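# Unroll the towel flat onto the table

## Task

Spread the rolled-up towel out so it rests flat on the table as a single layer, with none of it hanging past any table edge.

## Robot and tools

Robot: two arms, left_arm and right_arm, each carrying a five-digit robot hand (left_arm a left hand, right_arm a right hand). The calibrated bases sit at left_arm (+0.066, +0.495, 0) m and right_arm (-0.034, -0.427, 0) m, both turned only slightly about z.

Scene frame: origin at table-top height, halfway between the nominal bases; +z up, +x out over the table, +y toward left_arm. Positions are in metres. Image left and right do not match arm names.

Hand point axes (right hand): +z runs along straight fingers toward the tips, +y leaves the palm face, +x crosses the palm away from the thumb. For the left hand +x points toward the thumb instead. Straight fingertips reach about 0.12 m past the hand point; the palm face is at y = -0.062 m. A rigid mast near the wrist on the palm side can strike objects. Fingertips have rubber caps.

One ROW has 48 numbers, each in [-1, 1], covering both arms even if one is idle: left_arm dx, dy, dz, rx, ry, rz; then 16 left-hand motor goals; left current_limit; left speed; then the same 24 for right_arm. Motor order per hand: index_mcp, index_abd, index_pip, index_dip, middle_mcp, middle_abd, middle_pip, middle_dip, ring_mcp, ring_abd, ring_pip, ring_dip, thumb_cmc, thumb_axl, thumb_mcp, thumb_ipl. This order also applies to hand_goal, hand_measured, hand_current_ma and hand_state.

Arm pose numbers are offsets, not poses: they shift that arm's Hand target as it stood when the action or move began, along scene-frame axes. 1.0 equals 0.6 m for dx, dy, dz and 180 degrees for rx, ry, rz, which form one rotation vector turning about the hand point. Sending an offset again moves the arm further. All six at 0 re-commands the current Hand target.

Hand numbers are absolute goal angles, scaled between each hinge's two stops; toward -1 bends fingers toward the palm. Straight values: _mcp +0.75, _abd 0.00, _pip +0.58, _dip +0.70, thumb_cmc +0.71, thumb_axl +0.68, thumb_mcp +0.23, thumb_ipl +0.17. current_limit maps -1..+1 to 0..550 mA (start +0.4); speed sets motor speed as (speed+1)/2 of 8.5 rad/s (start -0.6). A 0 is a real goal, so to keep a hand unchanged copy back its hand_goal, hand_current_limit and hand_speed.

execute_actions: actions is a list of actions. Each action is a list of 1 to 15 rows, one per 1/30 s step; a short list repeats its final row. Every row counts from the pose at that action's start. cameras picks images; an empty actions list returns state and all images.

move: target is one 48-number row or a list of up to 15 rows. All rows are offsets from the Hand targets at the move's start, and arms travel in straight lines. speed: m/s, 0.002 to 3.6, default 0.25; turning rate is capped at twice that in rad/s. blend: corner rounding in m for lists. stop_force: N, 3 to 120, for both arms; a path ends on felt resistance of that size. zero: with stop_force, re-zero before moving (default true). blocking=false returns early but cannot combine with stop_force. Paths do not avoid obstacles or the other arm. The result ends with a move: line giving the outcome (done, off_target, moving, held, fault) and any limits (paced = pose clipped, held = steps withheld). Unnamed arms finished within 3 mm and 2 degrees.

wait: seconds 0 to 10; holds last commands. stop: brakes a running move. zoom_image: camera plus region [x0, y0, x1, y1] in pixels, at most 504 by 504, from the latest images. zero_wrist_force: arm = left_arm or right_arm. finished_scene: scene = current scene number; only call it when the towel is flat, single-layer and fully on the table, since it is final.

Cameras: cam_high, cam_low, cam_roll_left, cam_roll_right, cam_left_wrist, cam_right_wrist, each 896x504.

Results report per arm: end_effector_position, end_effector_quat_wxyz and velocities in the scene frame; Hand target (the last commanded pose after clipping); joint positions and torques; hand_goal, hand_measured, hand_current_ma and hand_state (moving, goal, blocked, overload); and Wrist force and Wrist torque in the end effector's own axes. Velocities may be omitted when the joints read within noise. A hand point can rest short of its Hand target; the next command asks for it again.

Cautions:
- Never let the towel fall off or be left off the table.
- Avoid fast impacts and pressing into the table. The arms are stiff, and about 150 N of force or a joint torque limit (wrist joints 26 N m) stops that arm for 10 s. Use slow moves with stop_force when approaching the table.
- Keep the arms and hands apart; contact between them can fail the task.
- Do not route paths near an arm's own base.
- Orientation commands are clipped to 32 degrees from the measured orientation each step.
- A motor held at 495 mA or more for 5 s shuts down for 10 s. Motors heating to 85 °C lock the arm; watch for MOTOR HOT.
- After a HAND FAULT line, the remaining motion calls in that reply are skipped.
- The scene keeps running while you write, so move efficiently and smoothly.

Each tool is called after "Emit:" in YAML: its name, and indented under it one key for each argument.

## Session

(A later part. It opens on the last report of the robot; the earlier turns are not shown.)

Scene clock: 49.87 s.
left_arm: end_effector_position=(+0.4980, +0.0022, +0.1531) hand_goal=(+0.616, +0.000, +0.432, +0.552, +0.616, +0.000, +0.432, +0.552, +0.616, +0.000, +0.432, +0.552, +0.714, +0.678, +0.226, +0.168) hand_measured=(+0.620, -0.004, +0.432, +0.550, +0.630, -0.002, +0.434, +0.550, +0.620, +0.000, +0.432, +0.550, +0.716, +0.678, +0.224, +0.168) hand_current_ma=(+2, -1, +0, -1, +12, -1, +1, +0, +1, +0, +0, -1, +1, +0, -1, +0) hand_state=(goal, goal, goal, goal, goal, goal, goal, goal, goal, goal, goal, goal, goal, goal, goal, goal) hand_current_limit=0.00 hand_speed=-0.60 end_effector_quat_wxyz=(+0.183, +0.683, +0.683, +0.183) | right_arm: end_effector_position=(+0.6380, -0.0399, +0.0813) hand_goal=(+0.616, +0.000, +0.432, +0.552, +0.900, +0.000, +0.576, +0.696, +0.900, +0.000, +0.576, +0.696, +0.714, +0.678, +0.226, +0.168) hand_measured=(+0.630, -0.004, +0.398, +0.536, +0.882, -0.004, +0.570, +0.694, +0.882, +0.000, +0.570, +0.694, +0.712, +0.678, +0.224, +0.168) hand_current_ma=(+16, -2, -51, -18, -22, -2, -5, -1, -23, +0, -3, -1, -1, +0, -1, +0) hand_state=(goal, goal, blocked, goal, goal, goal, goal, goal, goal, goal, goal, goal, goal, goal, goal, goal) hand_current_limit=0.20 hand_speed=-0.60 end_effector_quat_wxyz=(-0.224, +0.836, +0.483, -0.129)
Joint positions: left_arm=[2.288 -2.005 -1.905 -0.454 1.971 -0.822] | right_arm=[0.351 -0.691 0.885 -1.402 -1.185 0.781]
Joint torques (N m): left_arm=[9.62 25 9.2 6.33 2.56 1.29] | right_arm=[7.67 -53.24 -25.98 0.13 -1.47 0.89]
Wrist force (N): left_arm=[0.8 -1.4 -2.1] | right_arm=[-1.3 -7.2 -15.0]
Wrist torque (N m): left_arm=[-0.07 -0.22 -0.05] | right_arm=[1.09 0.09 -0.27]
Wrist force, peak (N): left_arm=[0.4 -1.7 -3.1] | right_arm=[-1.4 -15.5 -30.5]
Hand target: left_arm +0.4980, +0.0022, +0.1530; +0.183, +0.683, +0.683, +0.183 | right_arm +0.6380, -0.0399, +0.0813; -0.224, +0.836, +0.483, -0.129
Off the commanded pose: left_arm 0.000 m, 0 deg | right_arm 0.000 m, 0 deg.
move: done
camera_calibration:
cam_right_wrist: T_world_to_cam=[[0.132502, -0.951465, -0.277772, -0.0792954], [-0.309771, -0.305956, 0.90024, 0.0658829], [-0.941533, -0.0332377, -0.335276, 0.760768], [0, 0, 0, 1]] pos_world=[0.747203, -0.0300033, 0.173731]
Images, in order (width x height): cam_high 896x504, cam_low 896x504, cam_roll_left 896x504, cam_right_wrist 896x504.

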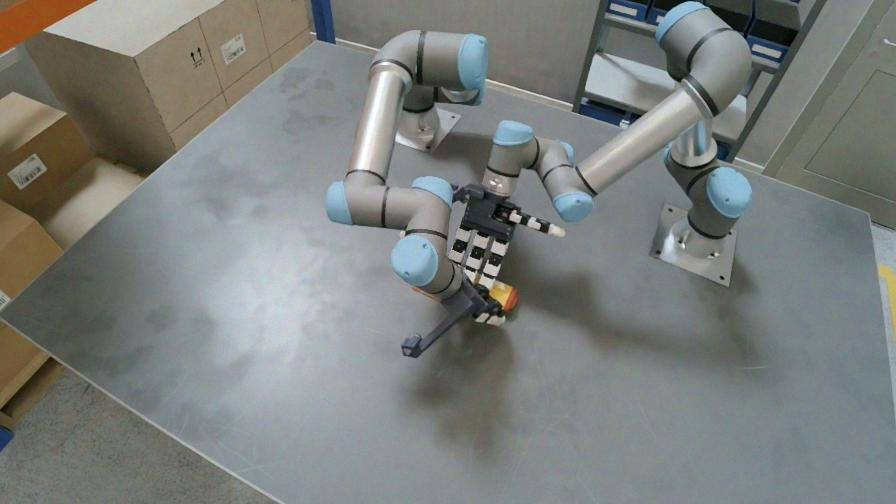

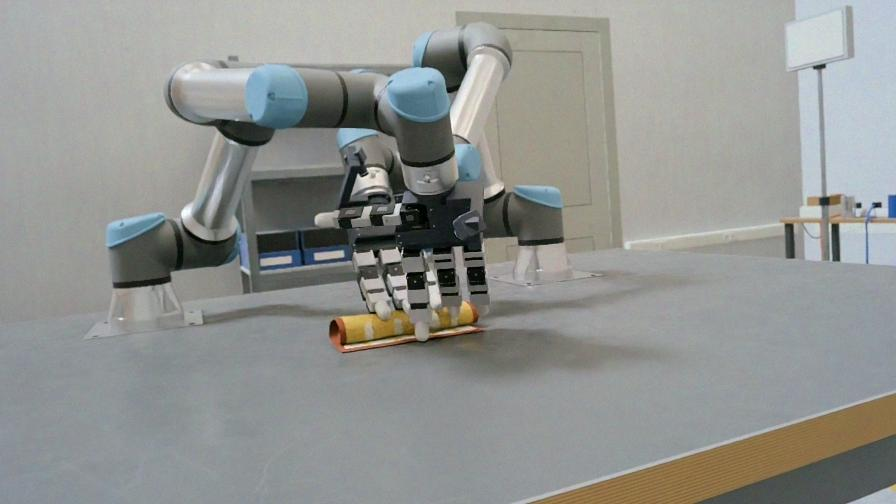

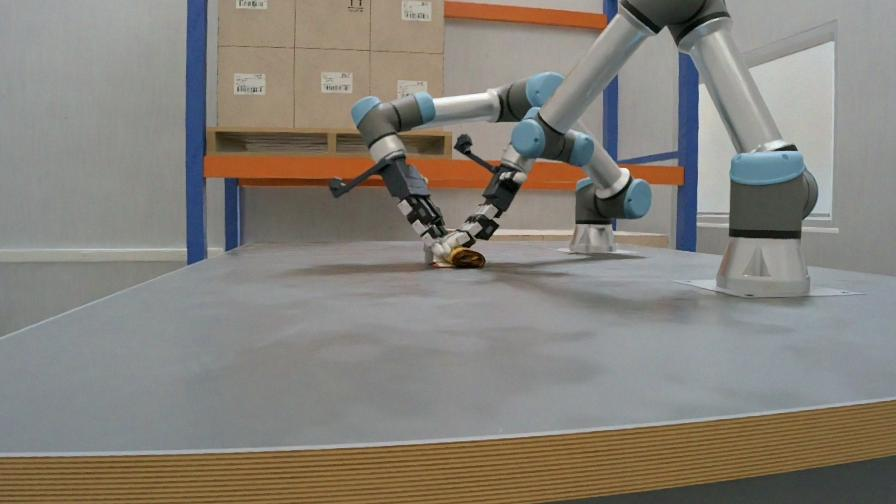

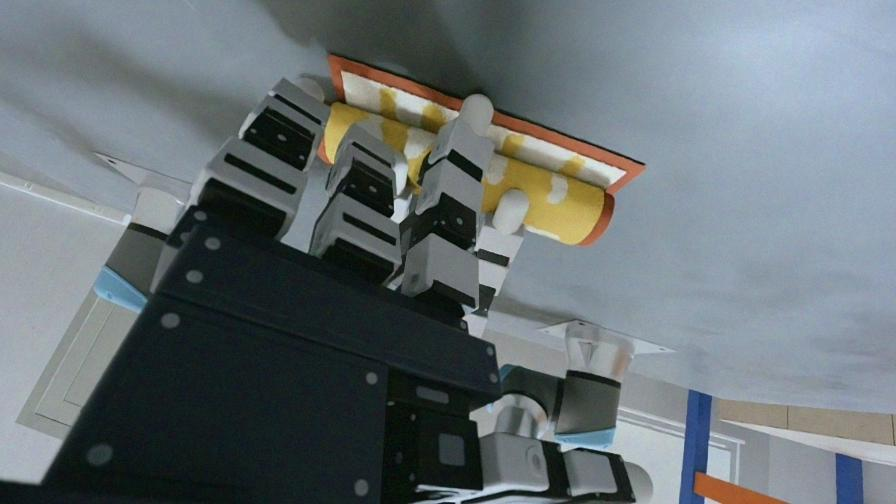

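Now stroke.

Emit:
move:
  target:
    - [-0.13,0,-0.006,0,0,0,0.616,0,0.431,0.551,0.616,0,0.431,0.551,0.616,0,0.431,0.551,0.714,0.678,0.226,0.168,0.0,-0.6,0,0,0,0,0,0,0.616,0,0.431,0.551,0.9,0,0.576,0.696,0.9,0,0.576,0.696,0.714,0.678,0.226,0.168,0.2,-0.6]
  speed: [0.05]
  cameras: ["cam_high","cam_roll_left","cam_right_wrist","cam_low"]

Emit:
zoom_image:
  camera: "cam_right_wrist"
  region: [300, 20, 660, 260]

Emit:
zoom_image:
  camera: "cam_roll_left"
  region: [365, 175, 525, 285]

Scene clock: 52.10 s.
left_arm: end_effector_position=(+0.4202, +0.0022, +0.1494) hand_goal=(+0.616, +0.000, +0.432, +0.552, +0.616, +0.000, +0.432, +0.552, +0.616, +0.000, +0.432, +0.552, +0.714, +0.678, +0.226, +0.168) hand_measured=(+0.600, -0.004, +0.414, +0.544, +0.598, -0.002, +0.420, +0.546, +0.604, -0.002, +0.418, +0.544, +0.716, +0.678, +0.224, +0.168) hand_current_ma=(-13, -1, -16, -4, -16, -1, -9, -3, -9, +0, -10, -4, +1, +0, -1, +0) hand_state=(goal, goal, goal, goal, goal, goal, goal, goal, goal, goal, goal, goal, goal, goal, goal, goal) hand_current_limit=0.00 hand_speed=-0.60 end_effector_quat_wxyz=(+0.183, +0.683, +0.683, +0.183) | right_arm: end_effector_position=(+0.6380, -0.0399, +0.0813) hand_goal=(+0.616, +0.000, +0.432, +0.552, +0.900, +0.000, +0.576, +0.696, +0.900, +0.000, +0.576, +0.696, +0.714, +0.678, +0.226, +0.168) hand_measured=(+0.630, -0.004, +0.400, +0.536, +0.882, -0.004, +0.570, +0.694, +0.882, +0.000, +0.570, +0.694, +0.712, +0.678, +0.224, +0.168) hand_current_ma=(+16, -2, -49, -18, -21, -1, -4, -1, -23, +0, -3, -1, -1, +0, -1, +0) hand_state=(goal, goal, blocked, goal, goal, goal, goal, goal, goal, goal, goal, goal, goal, goal, goal, goal) hand_current_limit=0.20 hand_speed=-0.60 end_effector_quat_wxyz=(-0.224, +0.836, +0.483, -0.129)
Joint positions: left_arm=[2.17 -1.948 -1.994 -0.473 2.008 -0.944] | right_arm=[0.351 -0.691 0.885 -1.402 -1.185 0.781]
Joint torques (N m): left_arm=[-9.31 39.52 8.04 -0.66 2.3 -1.49] | right_arm=[7.57 -50.77 -22.57 -0.34 -1.48 0.78]
Wrist force (N): left_arm=[0.8 0.4 -2.3] | right_arm=[-1.6 -7.3 -14.5]
Wrist torque (N m): left_arm=[-0.18 -0.24 0.04] | right_arm=[1.13 0.02 -0.28]
Wrist force, peak (N): left_arm=[0.5 3.5 -3.6] | right_arm=[-1.6 -7.8 -15.3]
Hand target: left_arm +0.4200, +0.0022, +0.1494; +0.183, +0.683, +0.683, +0.183 | right_arm +0.6380, -0.0399, +0.0813; -0.224, +0.836, +0.483, -0.129
Off the commanded pose: left_arm 0.000 m, 0 deg | right_arm 0.000 m, 0 deg.
move: done
camera_calibration:
cam_right_wrist: T_world_to_cam=[[0.132502, -0.951465, -0.277772, -0.0792954], [-0.309771, -0.305956, 0.90024, 0.0658829], [-0.941533, -0.0332377, -0.335276, 0.760768], [0, 0, 0, 1]] pos_world=[0.747203, -0.0300033, 0.173731]
Images, in order (width x height): cam_high 896x504, cam_low 896x504, cam_roll_left 896x504, cam_right_wrist 896x504.

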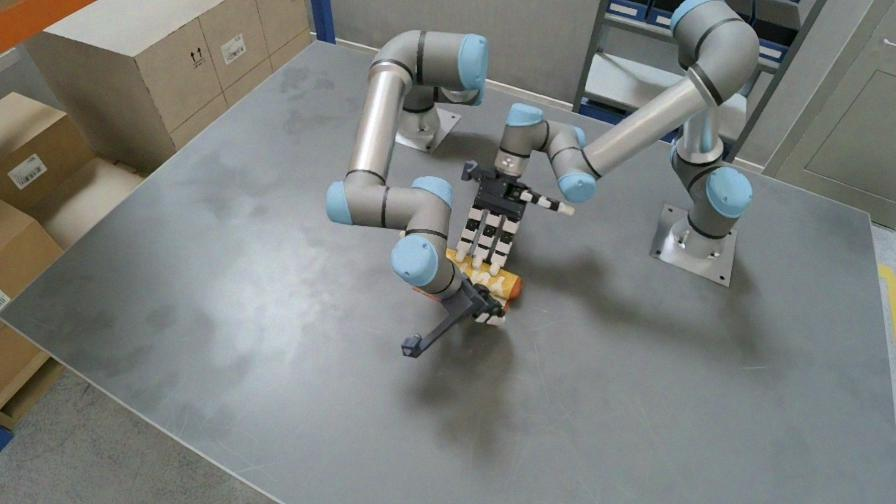

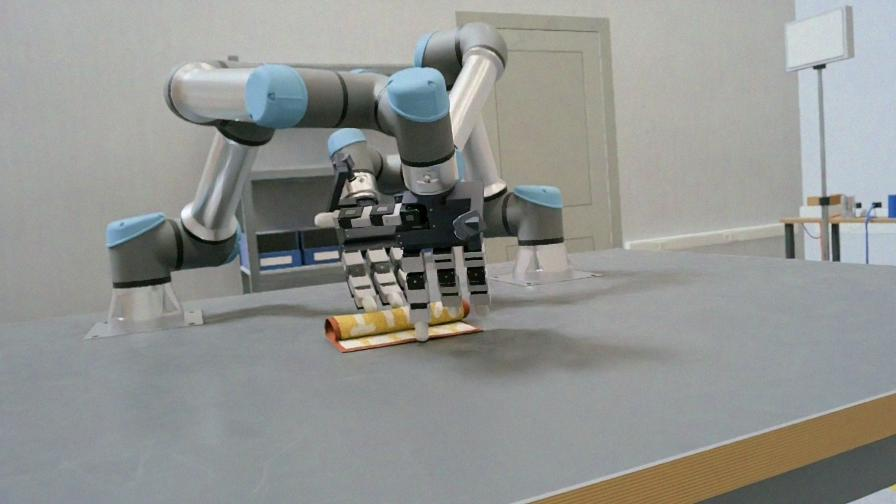

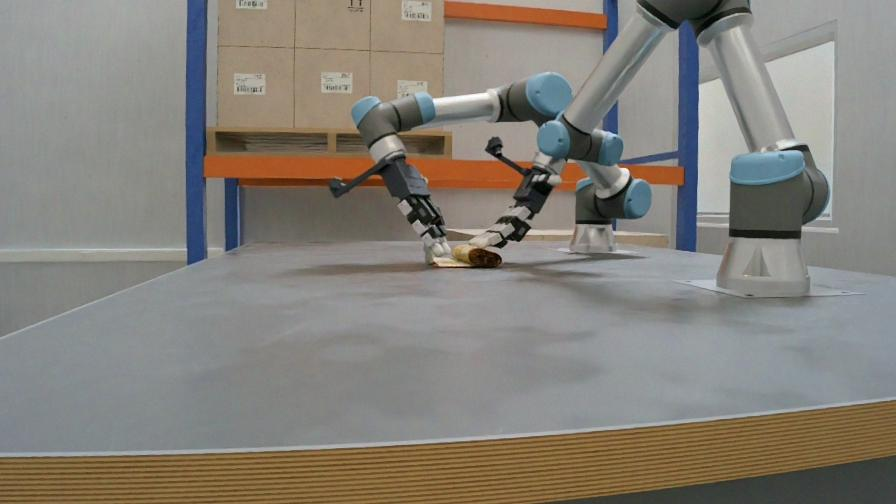

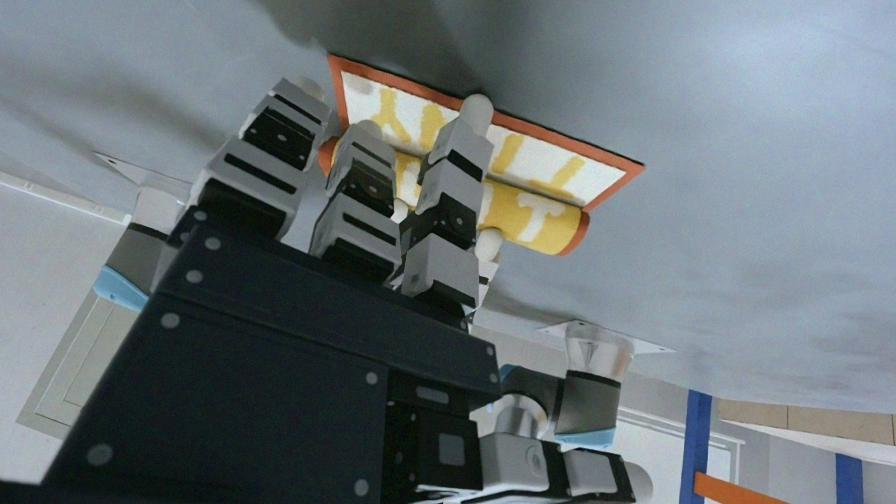

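Scaled by 1.400 from the camera's 896x504 image, which has a finer 1280x720 frame.

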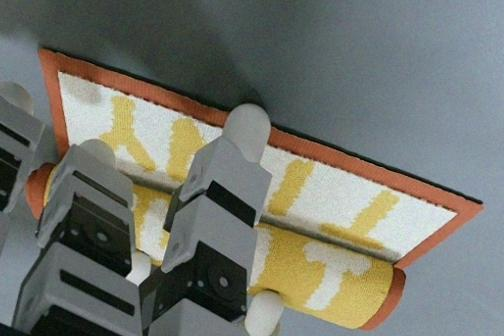

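Scaled by 3.150 from the camera's 896x504 image, which has a finer 1280x720 frame.

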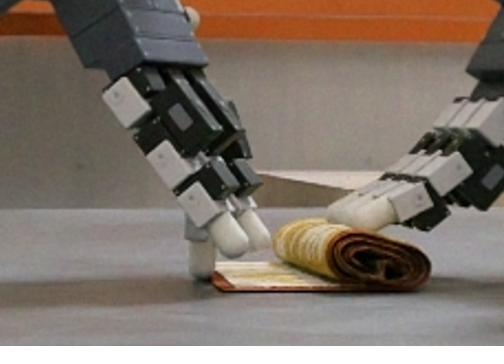

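Emit:
move:
  target:
    - [0,0,0.06,0,0,0,0.616,0,0.431,0.551,0.616,0,0.431,0.551,0.616,0,0.431,0.551,0.714,0.678,0.226,0.168,0.0,-0.6,0,0,0,0,0,0,0.616,0,0.431,0.551,0.9,0,0.576,0.696,0.9,0,0.576,0.696,0.714,0.678,0.226,0.168,0.2,-0.6]
    - [0.08,0,0.06,0,0,0,0.616,0,0.431,0.551,0.616,0,0.431,0.551,0.616,0,0.431,0.551,0.714,0.678,0.226,0.168,0.0,-0.6,0,0,0,0,0,0,0.616,0,0.431,0.551,0.9,0,0.576,0.696,0.9,0,0.576,0.696,0.714,0.678,0.226,0.168,0.2,-0.6]
    - [0.08,0,0.004,0,0,0,0.616,0,0.431,0.551,0.616,0,0.431,0.551,0.616,0,0.431,0.551,0.714,0.678,0.226,0.168,0.0,-0.6,0,0,0,0,0,0,0.616,0,0.431,0.551,0.9,0,0.576,0.696,0.9,0,0.576,0.696,0.714,0.678,0.226,0.168,0.2,-0.6]
    - [-0.06,0,-0.004,0,0,0,0.616,0,0.431,0.551,0.616,0,0.431,0.551,0.616,0,0.431,0.551,0.714,0.678,0.226,0.168,0.0,-0.6,0,0,0,0,0,0,0.616,0,0.431,0.551,0.9,0,0.576,0.696,0.9,0,0.576,0.696,0.714,0.678,0.226,0.168,0.2,-0.6]
  speed: [0.1,0.1,0.08,0.05]
  blend: [0.01,0.01,0,0]
  cameras: ["cam_high","cam_roll_left","cam_right_wrist","cam_low"]

Emit:
zoom_image:
  camera: "cam_right_wrist"
  region: [300, 20, 660, 260]

Emit:
zoom_image:
  camera: "cam_roll_left"
  region: [365, 175, 525, 285]

Scene clock: 56.43 s.
left_arm: end_effector_position=(+0.3842, +0.0022, +0.1470) hand_goal=(+0.616, +0.000, +0.432, +0.552, +0.616, +0.000, +0.432, +0.552, +0.616, +0.000, +0.432, +0.552, +0.714, +0.678, +0.226, +0.168) hand_measured=(+0.612, +0.000, +0.428, +0.550, +0.614, +0.000, +0.430, +0.550, +0.612, +0.002, +0.428, +0.548, +0.716, +0.678, +0.224, +0.168) hand_current_ma=(-1, +0, -1, -1, -1, +0, -1, -1, -2, +1, -2, -1, +1, +0, -1, +0) hand_state=(goal, goal, goal, goal, goal, goal, goal, goal, goal, goal, goal, goal, goal, goal, goal, goal) hand_current_limit=0.00 hand_speed=-0.60 end_effector_quat_wxyz=(+0.183, +0.683, +0.683, +0.183) | right_arm: end_effector_position=(+0.6380, -0.0399, +0.0813) hand_goal=(+0.616, +0.000, +0.432, +0.552, +0.900, +0.000, +0.576, +0.696, +0.900, +0.000, +0.576, +0.696, +0.714, +0.678, +0.226, +0.168) hand_measured=(+0.630, -0.004, +0.400, +0.536, +0.882, -0.004, +0.570, +0.694, +0.882, +0.000, +0.570, +0.694, +0.712, +0.678, +0.224, +0.168) hand_current_ma=(+16, -2, -49, -18, -21, -1, -4, -1, -23, +0, -3, -1, -1, +0, -1, +0) hand_state=(goal, goal, blocked, goal, goal, goal, goal, goal, goal, goal, goal, goal, goal, goal, goal, goal) hand_current_limit=0.20 hand_speed=-0.60 end_effector_quat_wxyz=(-0.224, +0.836, +0.483, -0.129)
Joint positions: left_arm=[2.111 -1.927 -2.024 -0.49 2.025 -1.007] | right_arm=[0.351 -0.691 0.885 -1.402 -1.185 0.781]
Joint torques (N m): left_arm=[-9.77 42.1 8.67 -0.49 2.7 -1.72] | right_arm=[7.74 -44.43 -17.1 -1.59 -1.45 0.48]
Wrist force (N): left_arm=[1.3 1.0 -2.1] | right_arm=[-1.7 -7.6 -14.9]
Wrist torque (N m): left_arm=[-0.19 -0.15 0.03] | right_arm=[1.12 0.04 -0.29]
Wrist force, peak (N): left_arm=[1.7 1.7 -2.9] | right_arm=[-1.7 -7.6 -15.4]
Hand target: left_arm +0.3840, +0.0022, +0.1470; +0.183, +0.683, +0.683, +0.183 | right_arm +0.6380, -0.0399, +0.0813; -0.224, +0.836, +0.483, -0.129
Off the commanded pose: left_arm 0.000 m, 0 deg | right_arm 0.000 m, 0 deg.
move: done
camera_calibration:
cam_right_wrist: T_world_to_cam=[[0.132502, -0.951465, -0.277772, -0.0792954], [-0.309771, -0.305956, 0.90024, 0.0658829], [-0.941533, -0.0332377, -0.335276, 0.760768], [0, 0, 0, 1]] pos_world=[0.747203, -0.0300033, 0.173731]
Images, in order (width x height): cam_high 896x504, cam_low 896x504, cam_roll_left 896x504, cam_right_wrist 896x504.

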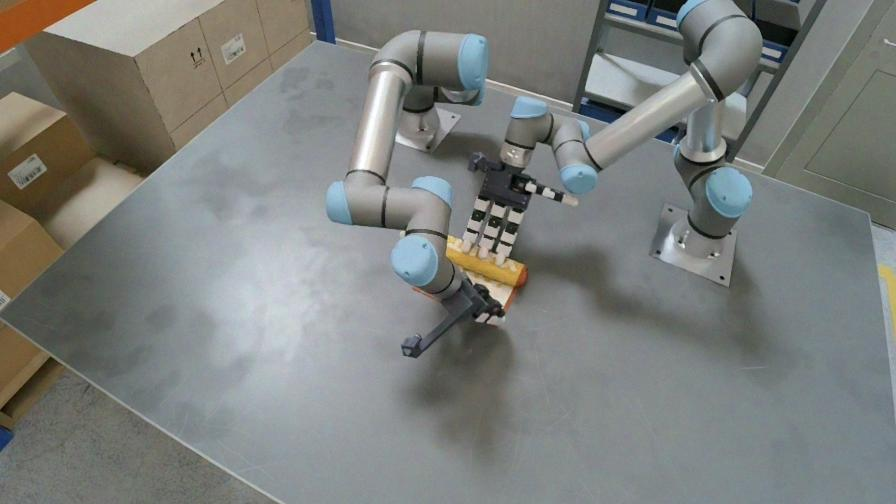

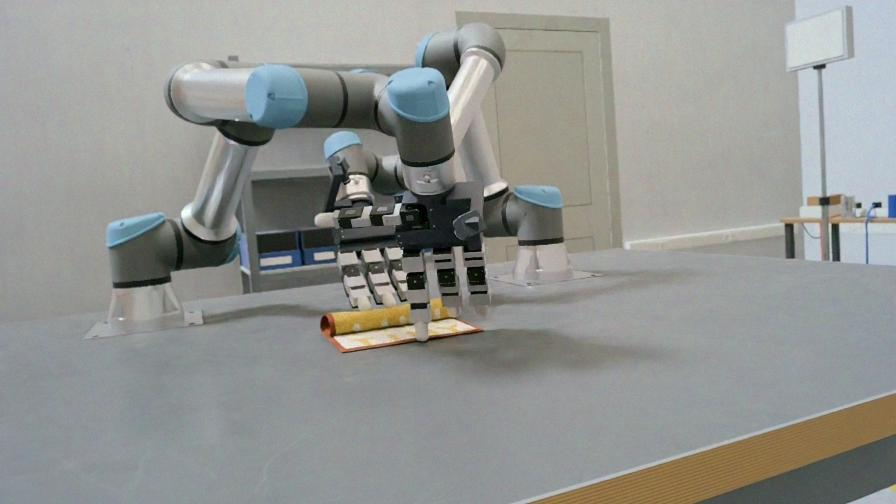

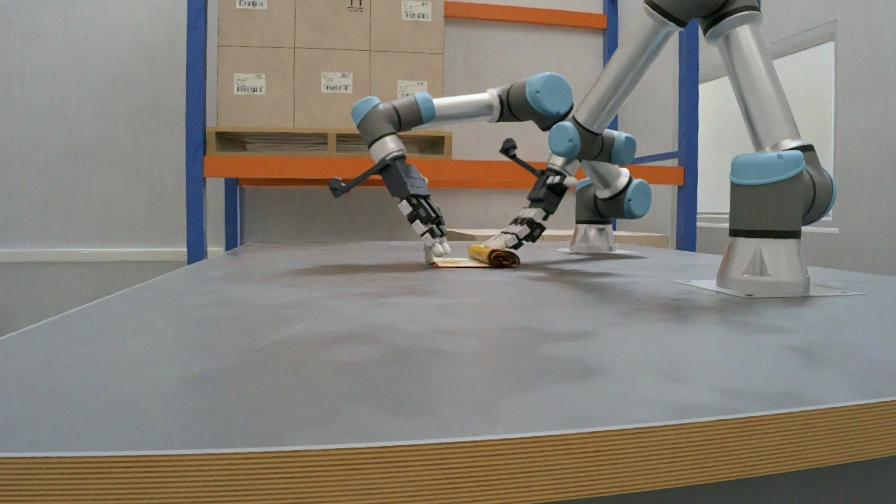

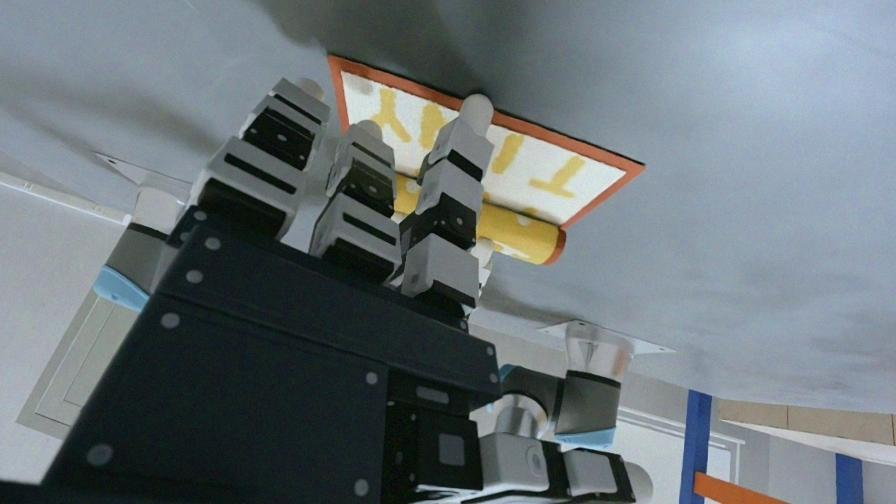

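Scaled by 1.400 from the camera's 896x504 image, which has a finer 1280x720 frame.

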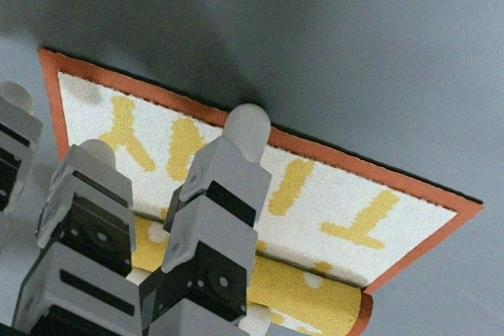

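Scaled by 3.150 from the camera's 896x504 image, which has a finer 1280x720 frame.

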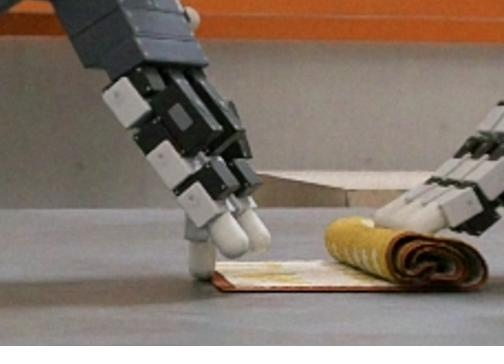

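Emit:
move:
  target:
    - [0,0,0.06,0,0,0,0.616,0,0.431,0.551,0.616,0,0.431,0.551,0.616,0,0.431,0.551,0.714,0.678,0.226,0.168,0.0,-0.6,0,0,0,0,0,0,0.616,0,0.431,0.551,0.9,0,0.576,0.696,0.9,0,0.576,0.696,0.714,0.678,0.226,0.168,0.2,-0.6]
    - [0.065,0,0.06,0,0,0,0.616,0,0.431,0.551,0.616,0,0.431,0.551,0.616,0,0.431,0.551,0.714,0.678,0.226,0.168,0.0,-0.6,0,0,0,0,0,0,0.616,0,0.431,0.551,0.9,0,0.576,0.696,0.9,0,0.576,0.696,0.714,0.678,0.226,0.168,0.2,-0.6]
    - [0.065,0,0.005,0,0,0,0.616,0,0.431,0.551,0.616,0,0.431,0.551,0.616,0,0.431,0.551,0.714,0.678,0.226,0.168,0.0,-0.6,0,0,0,0,0,0,0.616,0,0.431,0.551,0.9,0,0.576,0.696,0.9,0,0.576,0.696,0.714,0.678,0.226,0.168,0.2,-0.6]
    - [-0.09,0,-0.005,0,0,0,0.616,0,0.431,0.551,0.616,0,0.431,0.551,0.616,0,0.431,0.551,0.714,0.678,0.226,0.168,0.0,-0.6,0,0,0,0,0,0,0.616,0,0.431,0.551,0.9,0,0.576,0.696,0.9,0,0.576,0.696,0.714,0.678,0.226,0.168,0.2,-0.6]
  speed: [0.1,0.1,0.08,0.06]
  blend: [0.01,0.01,0,0]
  cameras: ["cam_high","cam_roll_left","cam_right_wrist","cam_low"]

Emit:
zoom_image:
  camera: "cam_right_wrist"
  region: [300, 20, 660, 260]

Emit:
zoom_image:
  camera: "cam_roll_left"
  region: [405, 175, 565, 285]

Scene clock: 60.67 s.
left_arm: end_effector_position=(+0.3302, +0.0022, +0.1440) hand_goal=(+0.616, +0.000, +0.432, +0.552, +0.616, +0.000, +0.432, +0.552, +0.616, +0.000, +0.432, +0.552, +0.714, +0.678, +0.226, +0.168) hand_measured=(+0.620, +0.000, +0.430, +0.550, +0.620, +0.000, +0.432, +0.550, +0.618, +0.002, +0.430, +0.550, +0.716, +0.678, +0.224, +0.168) hand_current_ma=(+1, +0, +0, -1, +1, +0, +0, -1, +1, +1, +0, -1, +1, +0, -1, +0) hand_state=(goal, goal, goal, goal, goal, goal, goal, goal, goal, goal, goal, goal, goal, goal, goal, goal) hand_current_limit=0.00 hand_speed=-0.60 end_effector_quat_wxyz=(+0.183, +0.683, +0.683, +0.183) end_effector_velocity=(-0.001, +0.000, +0.000) end_effector_angular_velocity=(+0.000, +0.000, +0.002) | right_arm: end_effector_position=(+0.6380, -0.0399, +0.0813) hand_goal=(+0.616, +0.000, +0.432, +0.552, +0.900, +0.000, +0.576, +0.696, +0.900, +0.000, +0.576, +0.696, +0.714, +0.678, +0.226, +0.168) hand_measured=(+0.630, -0.004, +0.400, +0.536, +0.882, -0.004, +0.570, +0.694, +0.882, +0.000, +0.570, +0.694, +0.712, +0.678, +0.224, +0.168) hand_current_ma=(+16, -2, -49, -18, -21, -1, -4, -1, -23, +0, -3, -1, -1, +0, -1, +0) hand_state=(goal, goal, blocked, goal, goal, goal, goal, goal, goal, goal, goal, goal, goal, goal, goal, goal) hand_current_limit=0.20 hand_speed=-0.60 end_effector_quat_wxyz=(-0.224, +0.836, +0.483, -0.129)
Joint positions: left_arm=[2.015 -1.903 -2.057 -0.529 2.048 -1.111] | right_arm=[0.351 -0.691 0.885 -1.402 -1.185 0.781]
Joint velocities: left_arm=[-0.002 0.001 -0.001 -0.002 0.001 -0.005] | right_arm=[within noise]
Joint torques (N m): left_arm=[-9.7 38.94 9.53 0.01 3.01 -1.89] | right_arm=[7.55 -42.45 -11.91 -2.13 -1.53 0.07]
Wrist force (N): left_arm=[1.1 -0.8 -1.2] | right_arm=[-1.6 -7.5 -14.8]
Wrist torque (N m): left_arm=[-0.14 -0.18 0.05] | right_arm=[1.11 0.03 -0.28]
Wrist force, peak (N): left_arm=[1.4 1.3 -2.5] | right_arm=[-1.5 -8.0 -15.2]
Hand target: left_arm +0.3300, +0.0022, +0.1440; +0.183, +0.683, +0.683, +0.183 | right_arm +0.6380, -0.0399, +0.0813; -0.224, +0.836, +0.483, -0.129
Off the commanded pose: left_arm 0.000 m, 0 deg | right_arm 0.000 m, 0 deg.
move: done
camera_calibration:
cam_right_wrist: T_world_to_cam=[[0.132502, -0.951465, -0.277772, -0.0792954], [-0.309771, -0.305956, 0.90024, 0.0658829], [-0.941533, -0.0332377, -0.335276, 0.760768], [0, 0, 0, 1]] pos_world=[0.747203, -0.0300033, 0.173731]
Images, in order (width x height): cam_high 896x504, cam_low 896x504, cam_roll_left 896x504, cam_right_wrist 896x504.

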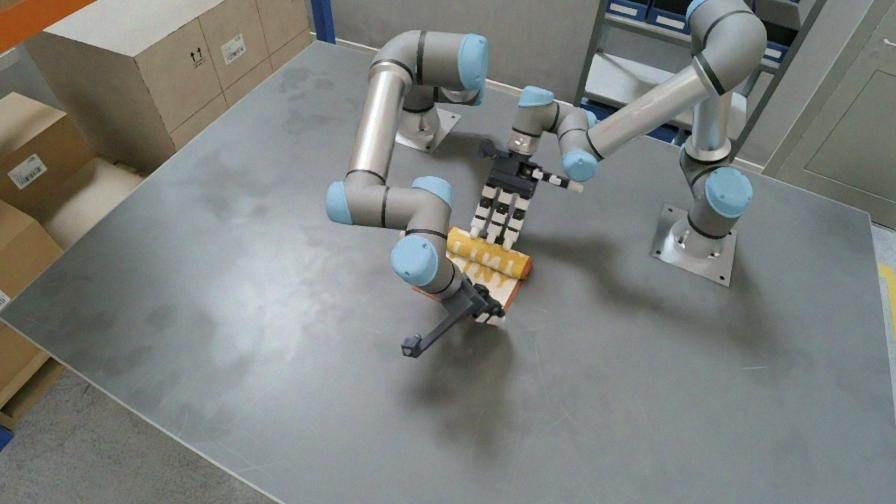

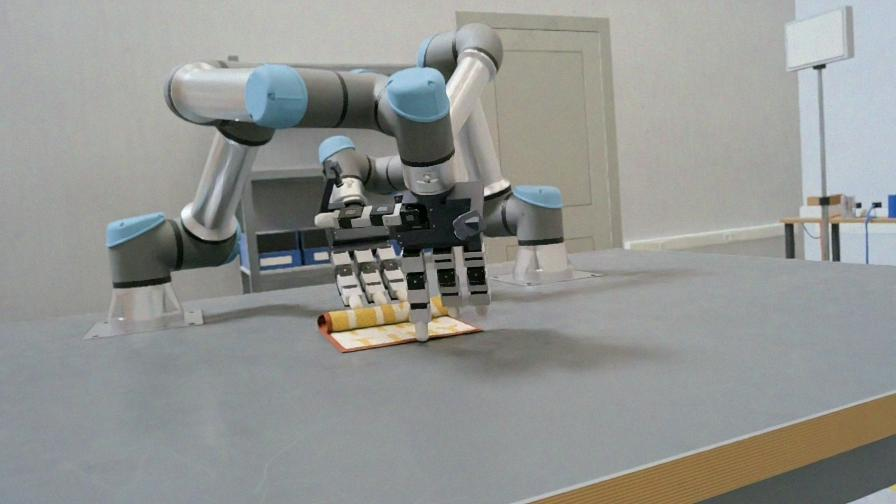

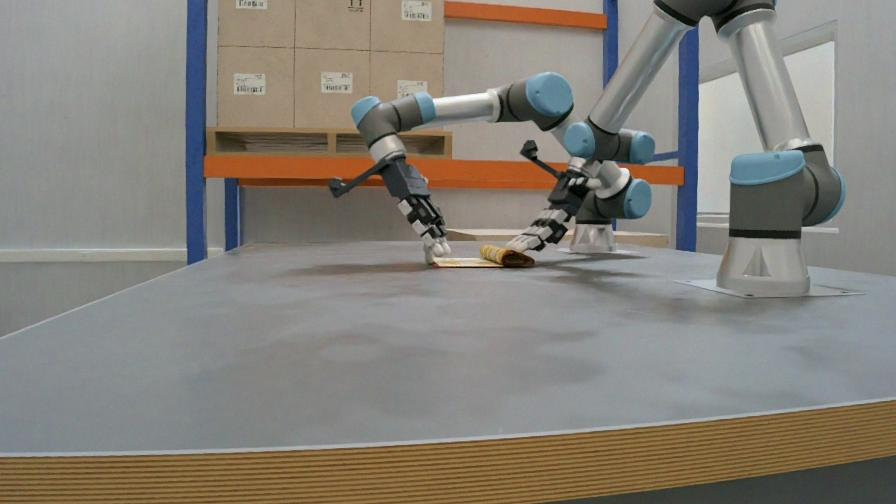

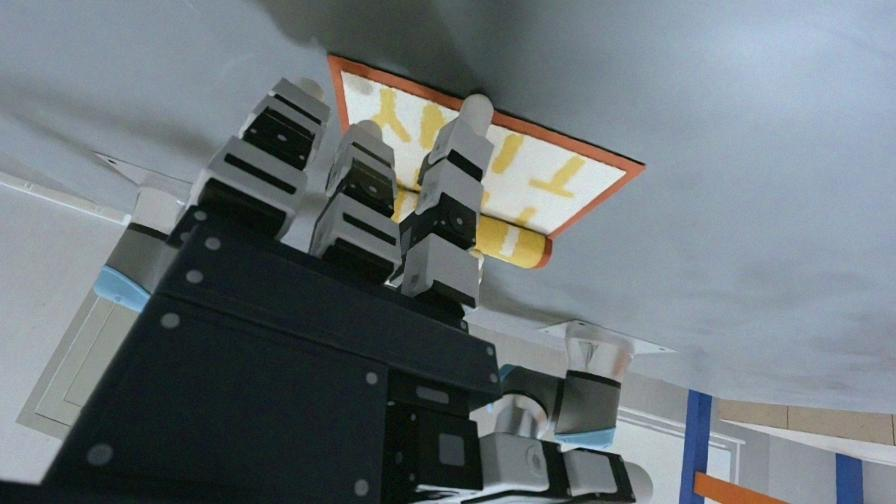

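Scaled by 1.400 from the camera's 896x504 image, which has a finer 1280x720 frame.

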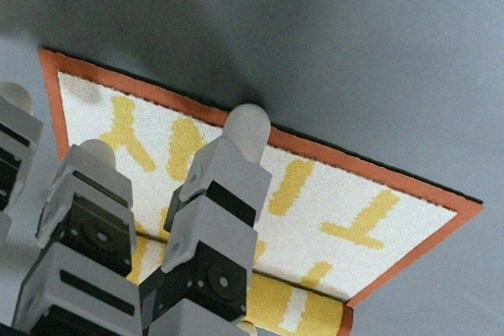

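Scaled by 3.150 from the camera's 896x504 image, which has a finer 1280x720 frame.

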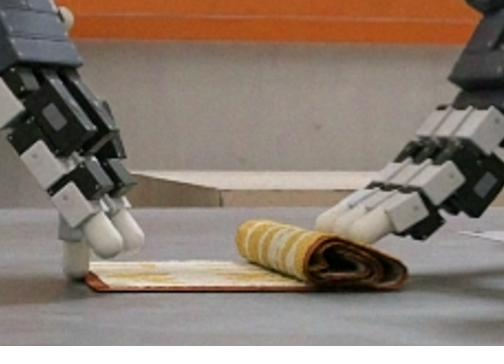

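Emit:
zoom_image:
  camera: "cam_high"
  region: [400, 210, 560, 340]

Scaled by 3.150 from the camera's 896x504 image, which has a finer 1280x720 frame.

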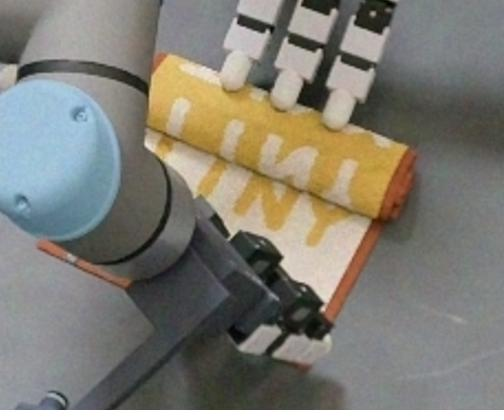

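Emit:
move:
  target:
    - [0,0,0.06,0,0,0,0.616,0,0.431,0.551,0.616,0,0.431,0.551,0.616,0,0.431,0.551,0.714,0.678,0.226,0.168,0.0,-0.6,0,0,0,0,0,0,0.616,0,0.431,0.551,0.9,0,0.576,0.696,0.9,0,0.576,0.696,0.714,0.678,0.226,0.168,0.2,-0.6]
    - [0.125,0,0.06,0,0,0,0.616,0,0.431,0.551,0.616,0,0.431,0.551,0.616,0,0.431,0.551,0.714,0.678,0.226,0.168,0.0,-0.6,0,0,0,0,0,0,0.616,0,0.431,0.551,0.9,0,0.576,0.696,0.9,0,0.576,0.696,0.714,0.678,0.226,0.168,0.2,-0.6]
    - [0.125,0,0.006,0,0,0,0.616,0,0.431,0.551,0.616,0,0.431,0.551,0.616,0,0.431,0.551,0.714,0.678,0.226,0.168,0.0,-0.6,0,0,0,0,0,0,0.616,0,0.431,0.551,0.9,0,0.576,0.696,0.9,0,0.576,0.696,0.714,0.678,0.226,0.168,0.2,-0.6]
    - [0,0,-0.002,0,0,0,0.616,0,0.431,0.551,0.616,0,0.431,0.551,0.616,0,0.431,0.551,0.714,0.678,0.226,0.168,0.0,-0.6,0,0,0,0,0,0,0.616,0,0.431,0.551,0.9,0,0.576,0.696,0.9,0,0.576,0.696,0.714,0.678,0.226,0.168,0.2,-0.6]
  speed: [0.15,0.15,0.08,0.06]
  blend: [0.01,0.01,0,0]
  cameras: ["cam_high","cam_roll_left","cam_right_wrist","cam_low"]

Emit:
zoom_image:
  camera: "cam_roll_left"
  region: [405, 175, 565, 285]

Emit:
zoom_image:
  camera: "cam_high"
  region: [400, 210, 560, 340]

Scene clock: 64.77 s.
left_arm: end_effector_position=(+0.3302, +0.0022, +0.1428) hand_goal=(+0.616, +0.000, +0.432, +0.552, +0.616, +0.000, +0.432, +0.552, +0.616, +0.000, +0.432, +0.552, +0.714, +0.678, +0.226, +0.168) hand_measured=(+0.620, +0.000, +0.432, +0.550, +0.620, +0.000, +0.432, +0.550, +0.618, +0.002, +0.432, +0.550, +0.716, +0.678, +0.224, +0.168) hand_current_ma=(+2, +0, +0, -1, +2, +0, +0, -1, +0, +1, +0, -1, +1, +0, -1, +0) hand_state=(goal, goal, goal, goal, goal, goal, goal, goal, goal, goal, goal, goal, goal, goal, goal, goal) hand_current_limit=0.00 hand_speed=-0.60 end_effector_quat_wxyz=(+0.183, +0.683, +0.683, +0.183) | right_arm: end_effector_position=(+0.6380, -0.0399, +0.0813) hand_goal=(+0.616, +0.000, +0.432, +0.552, +0.900, +0.000, +0.576, +0.696, +0.900, +0.000, +0.576, +0.696, +0.714, +0.678, +0.226, +0.168) hand_measured=(+0.630, -0.004, +0.400, +0.536, +0.882, -0.004, +0.570, +0.694, +0.882, +0.000, +0.570, +0.694, +0.712, +0.678, +0.224, +0.168) hand_current_ma=(+16, -2, -49, -18, -21, -1, -4, -1, -23, +0, -3, -1, -1, +0, -1, +0) hand_state=(goal, goal, blocked, goal, goal, goal, goal, goal, goal, goal, goal, goal, goal, goal, goal, goal) hand_current_limit=0.20 hand_speed=-0.60 end_effector_quat_wxyz=(-0.224, +0.836, +0.483, -0.129)
Joint positions: left_arm=[2.015 -1.905 -2.058 -0.525 2.048 -1.111] | right_arm=[0.351 -0.691 0.885 -1.402 -1.185 0.781]
Joint torques (N m): left_arm=[-11.3 39.49 8.27 -0.34 2.61 -1.08] | right_arm=[7.27 -41.85 -9.69 -2.14 -1.43 -0.37]
Wrist force (N): left_arm=[1.1 -0.4 -1.4] | right_arm=[-1.6 -7.7 -15.2]
Wrist torque (N m): left_arm=[-0.16 -0.17 0.05] | right_arm=[1.12 0.02 -0.28]
Wrist force, peak (N): left_arm=[1.1 -0.8 -2.1] | right_arm=[-1.7 -7.9 -15.3]
Hand target: left_arm +0.3300, +0.0022, +0.1428; +0.183, +0.683, +0.683, +0.183 | right_arm +0.6380, -0.0399, +0.0813; -0.224, +0.836, +0.483, -0.129
Off the commanded pose: left_arm 0.000 m, 0 deg | right_arm 0.000 m, 0 deg.
move: done
camera_calibration:
cam_right_wrist: T_world_to_cam=[[0.132502, -0.951465, -0.277772, -0.0792954], [-0.309771, -0.305956, 0.90024, 0.0658829], [-0.941533, -0.0332377, -0.335276, 0.760768], [0, 0, 0, 1]] pos_world=[0.747203, -0.0300033, 0.173731]
Images, in order (width x height): cam_high 896x504, cam_low 896x504, cam_roll_left 896x504, cam_right_wrist 896x504.

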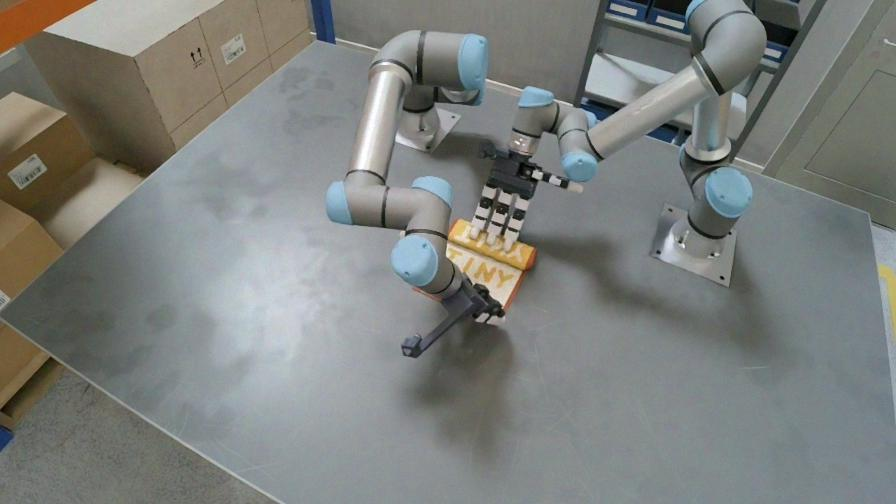

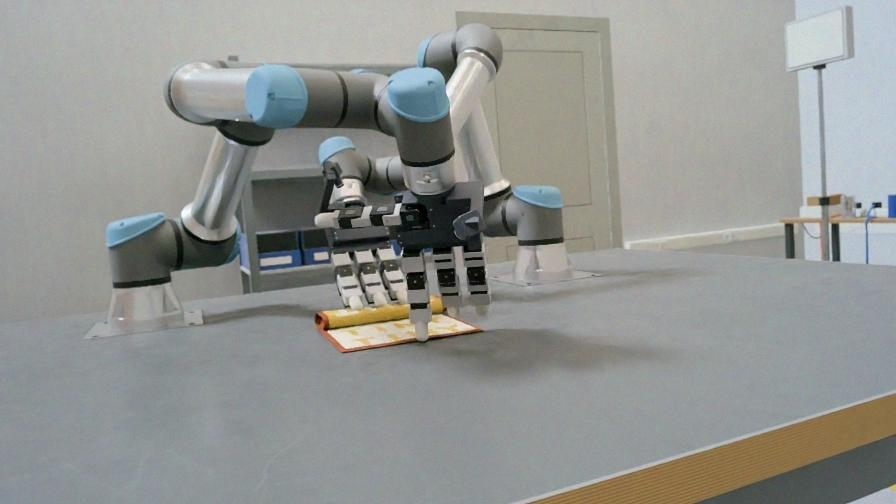

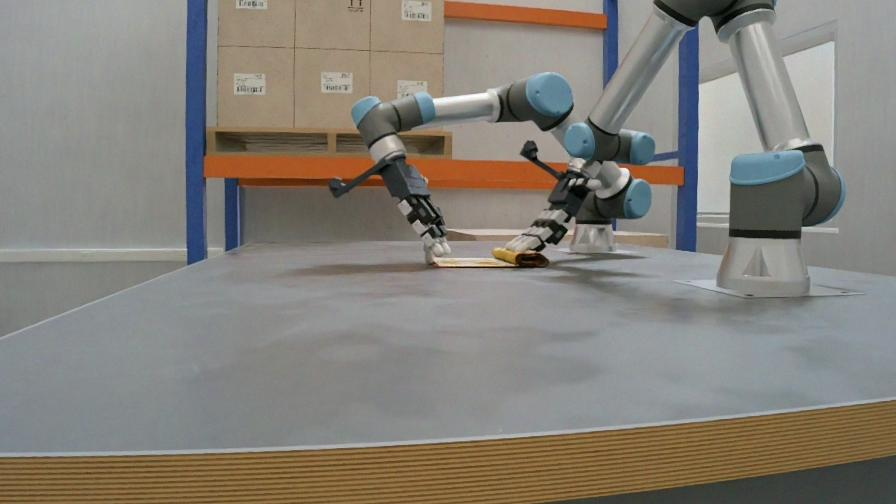

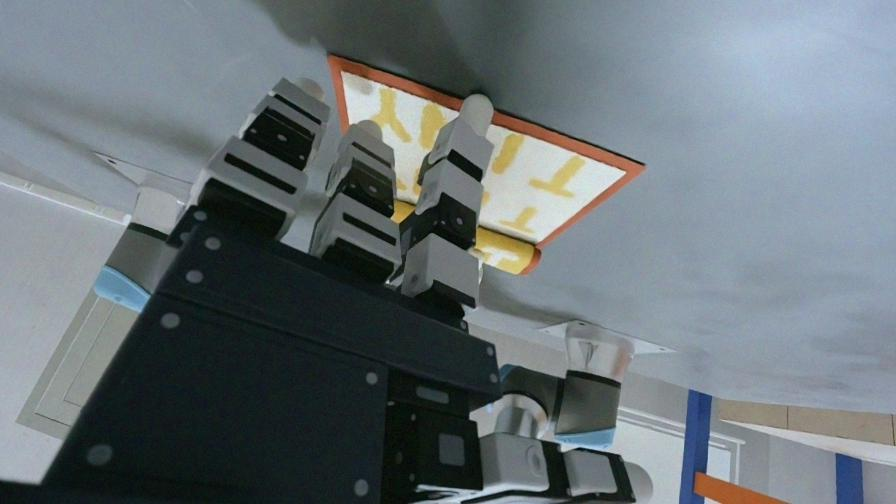

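Scaled by 3.150 from the camera's 896x504 image, which has a finer 1280x720 frame.

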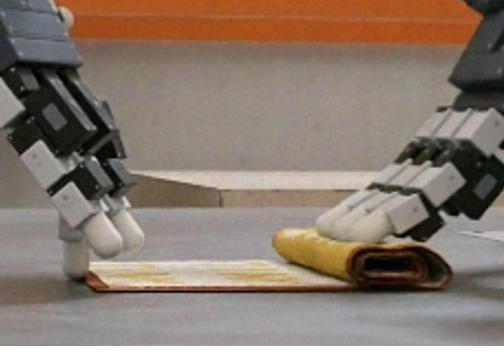

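Scaled by 3.150 from the camera's 896x504 image, which has a finer 1280x720 frame.

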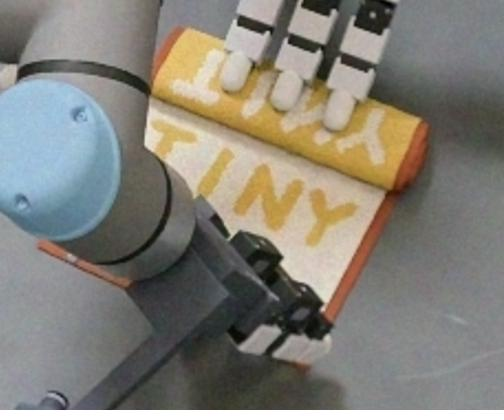

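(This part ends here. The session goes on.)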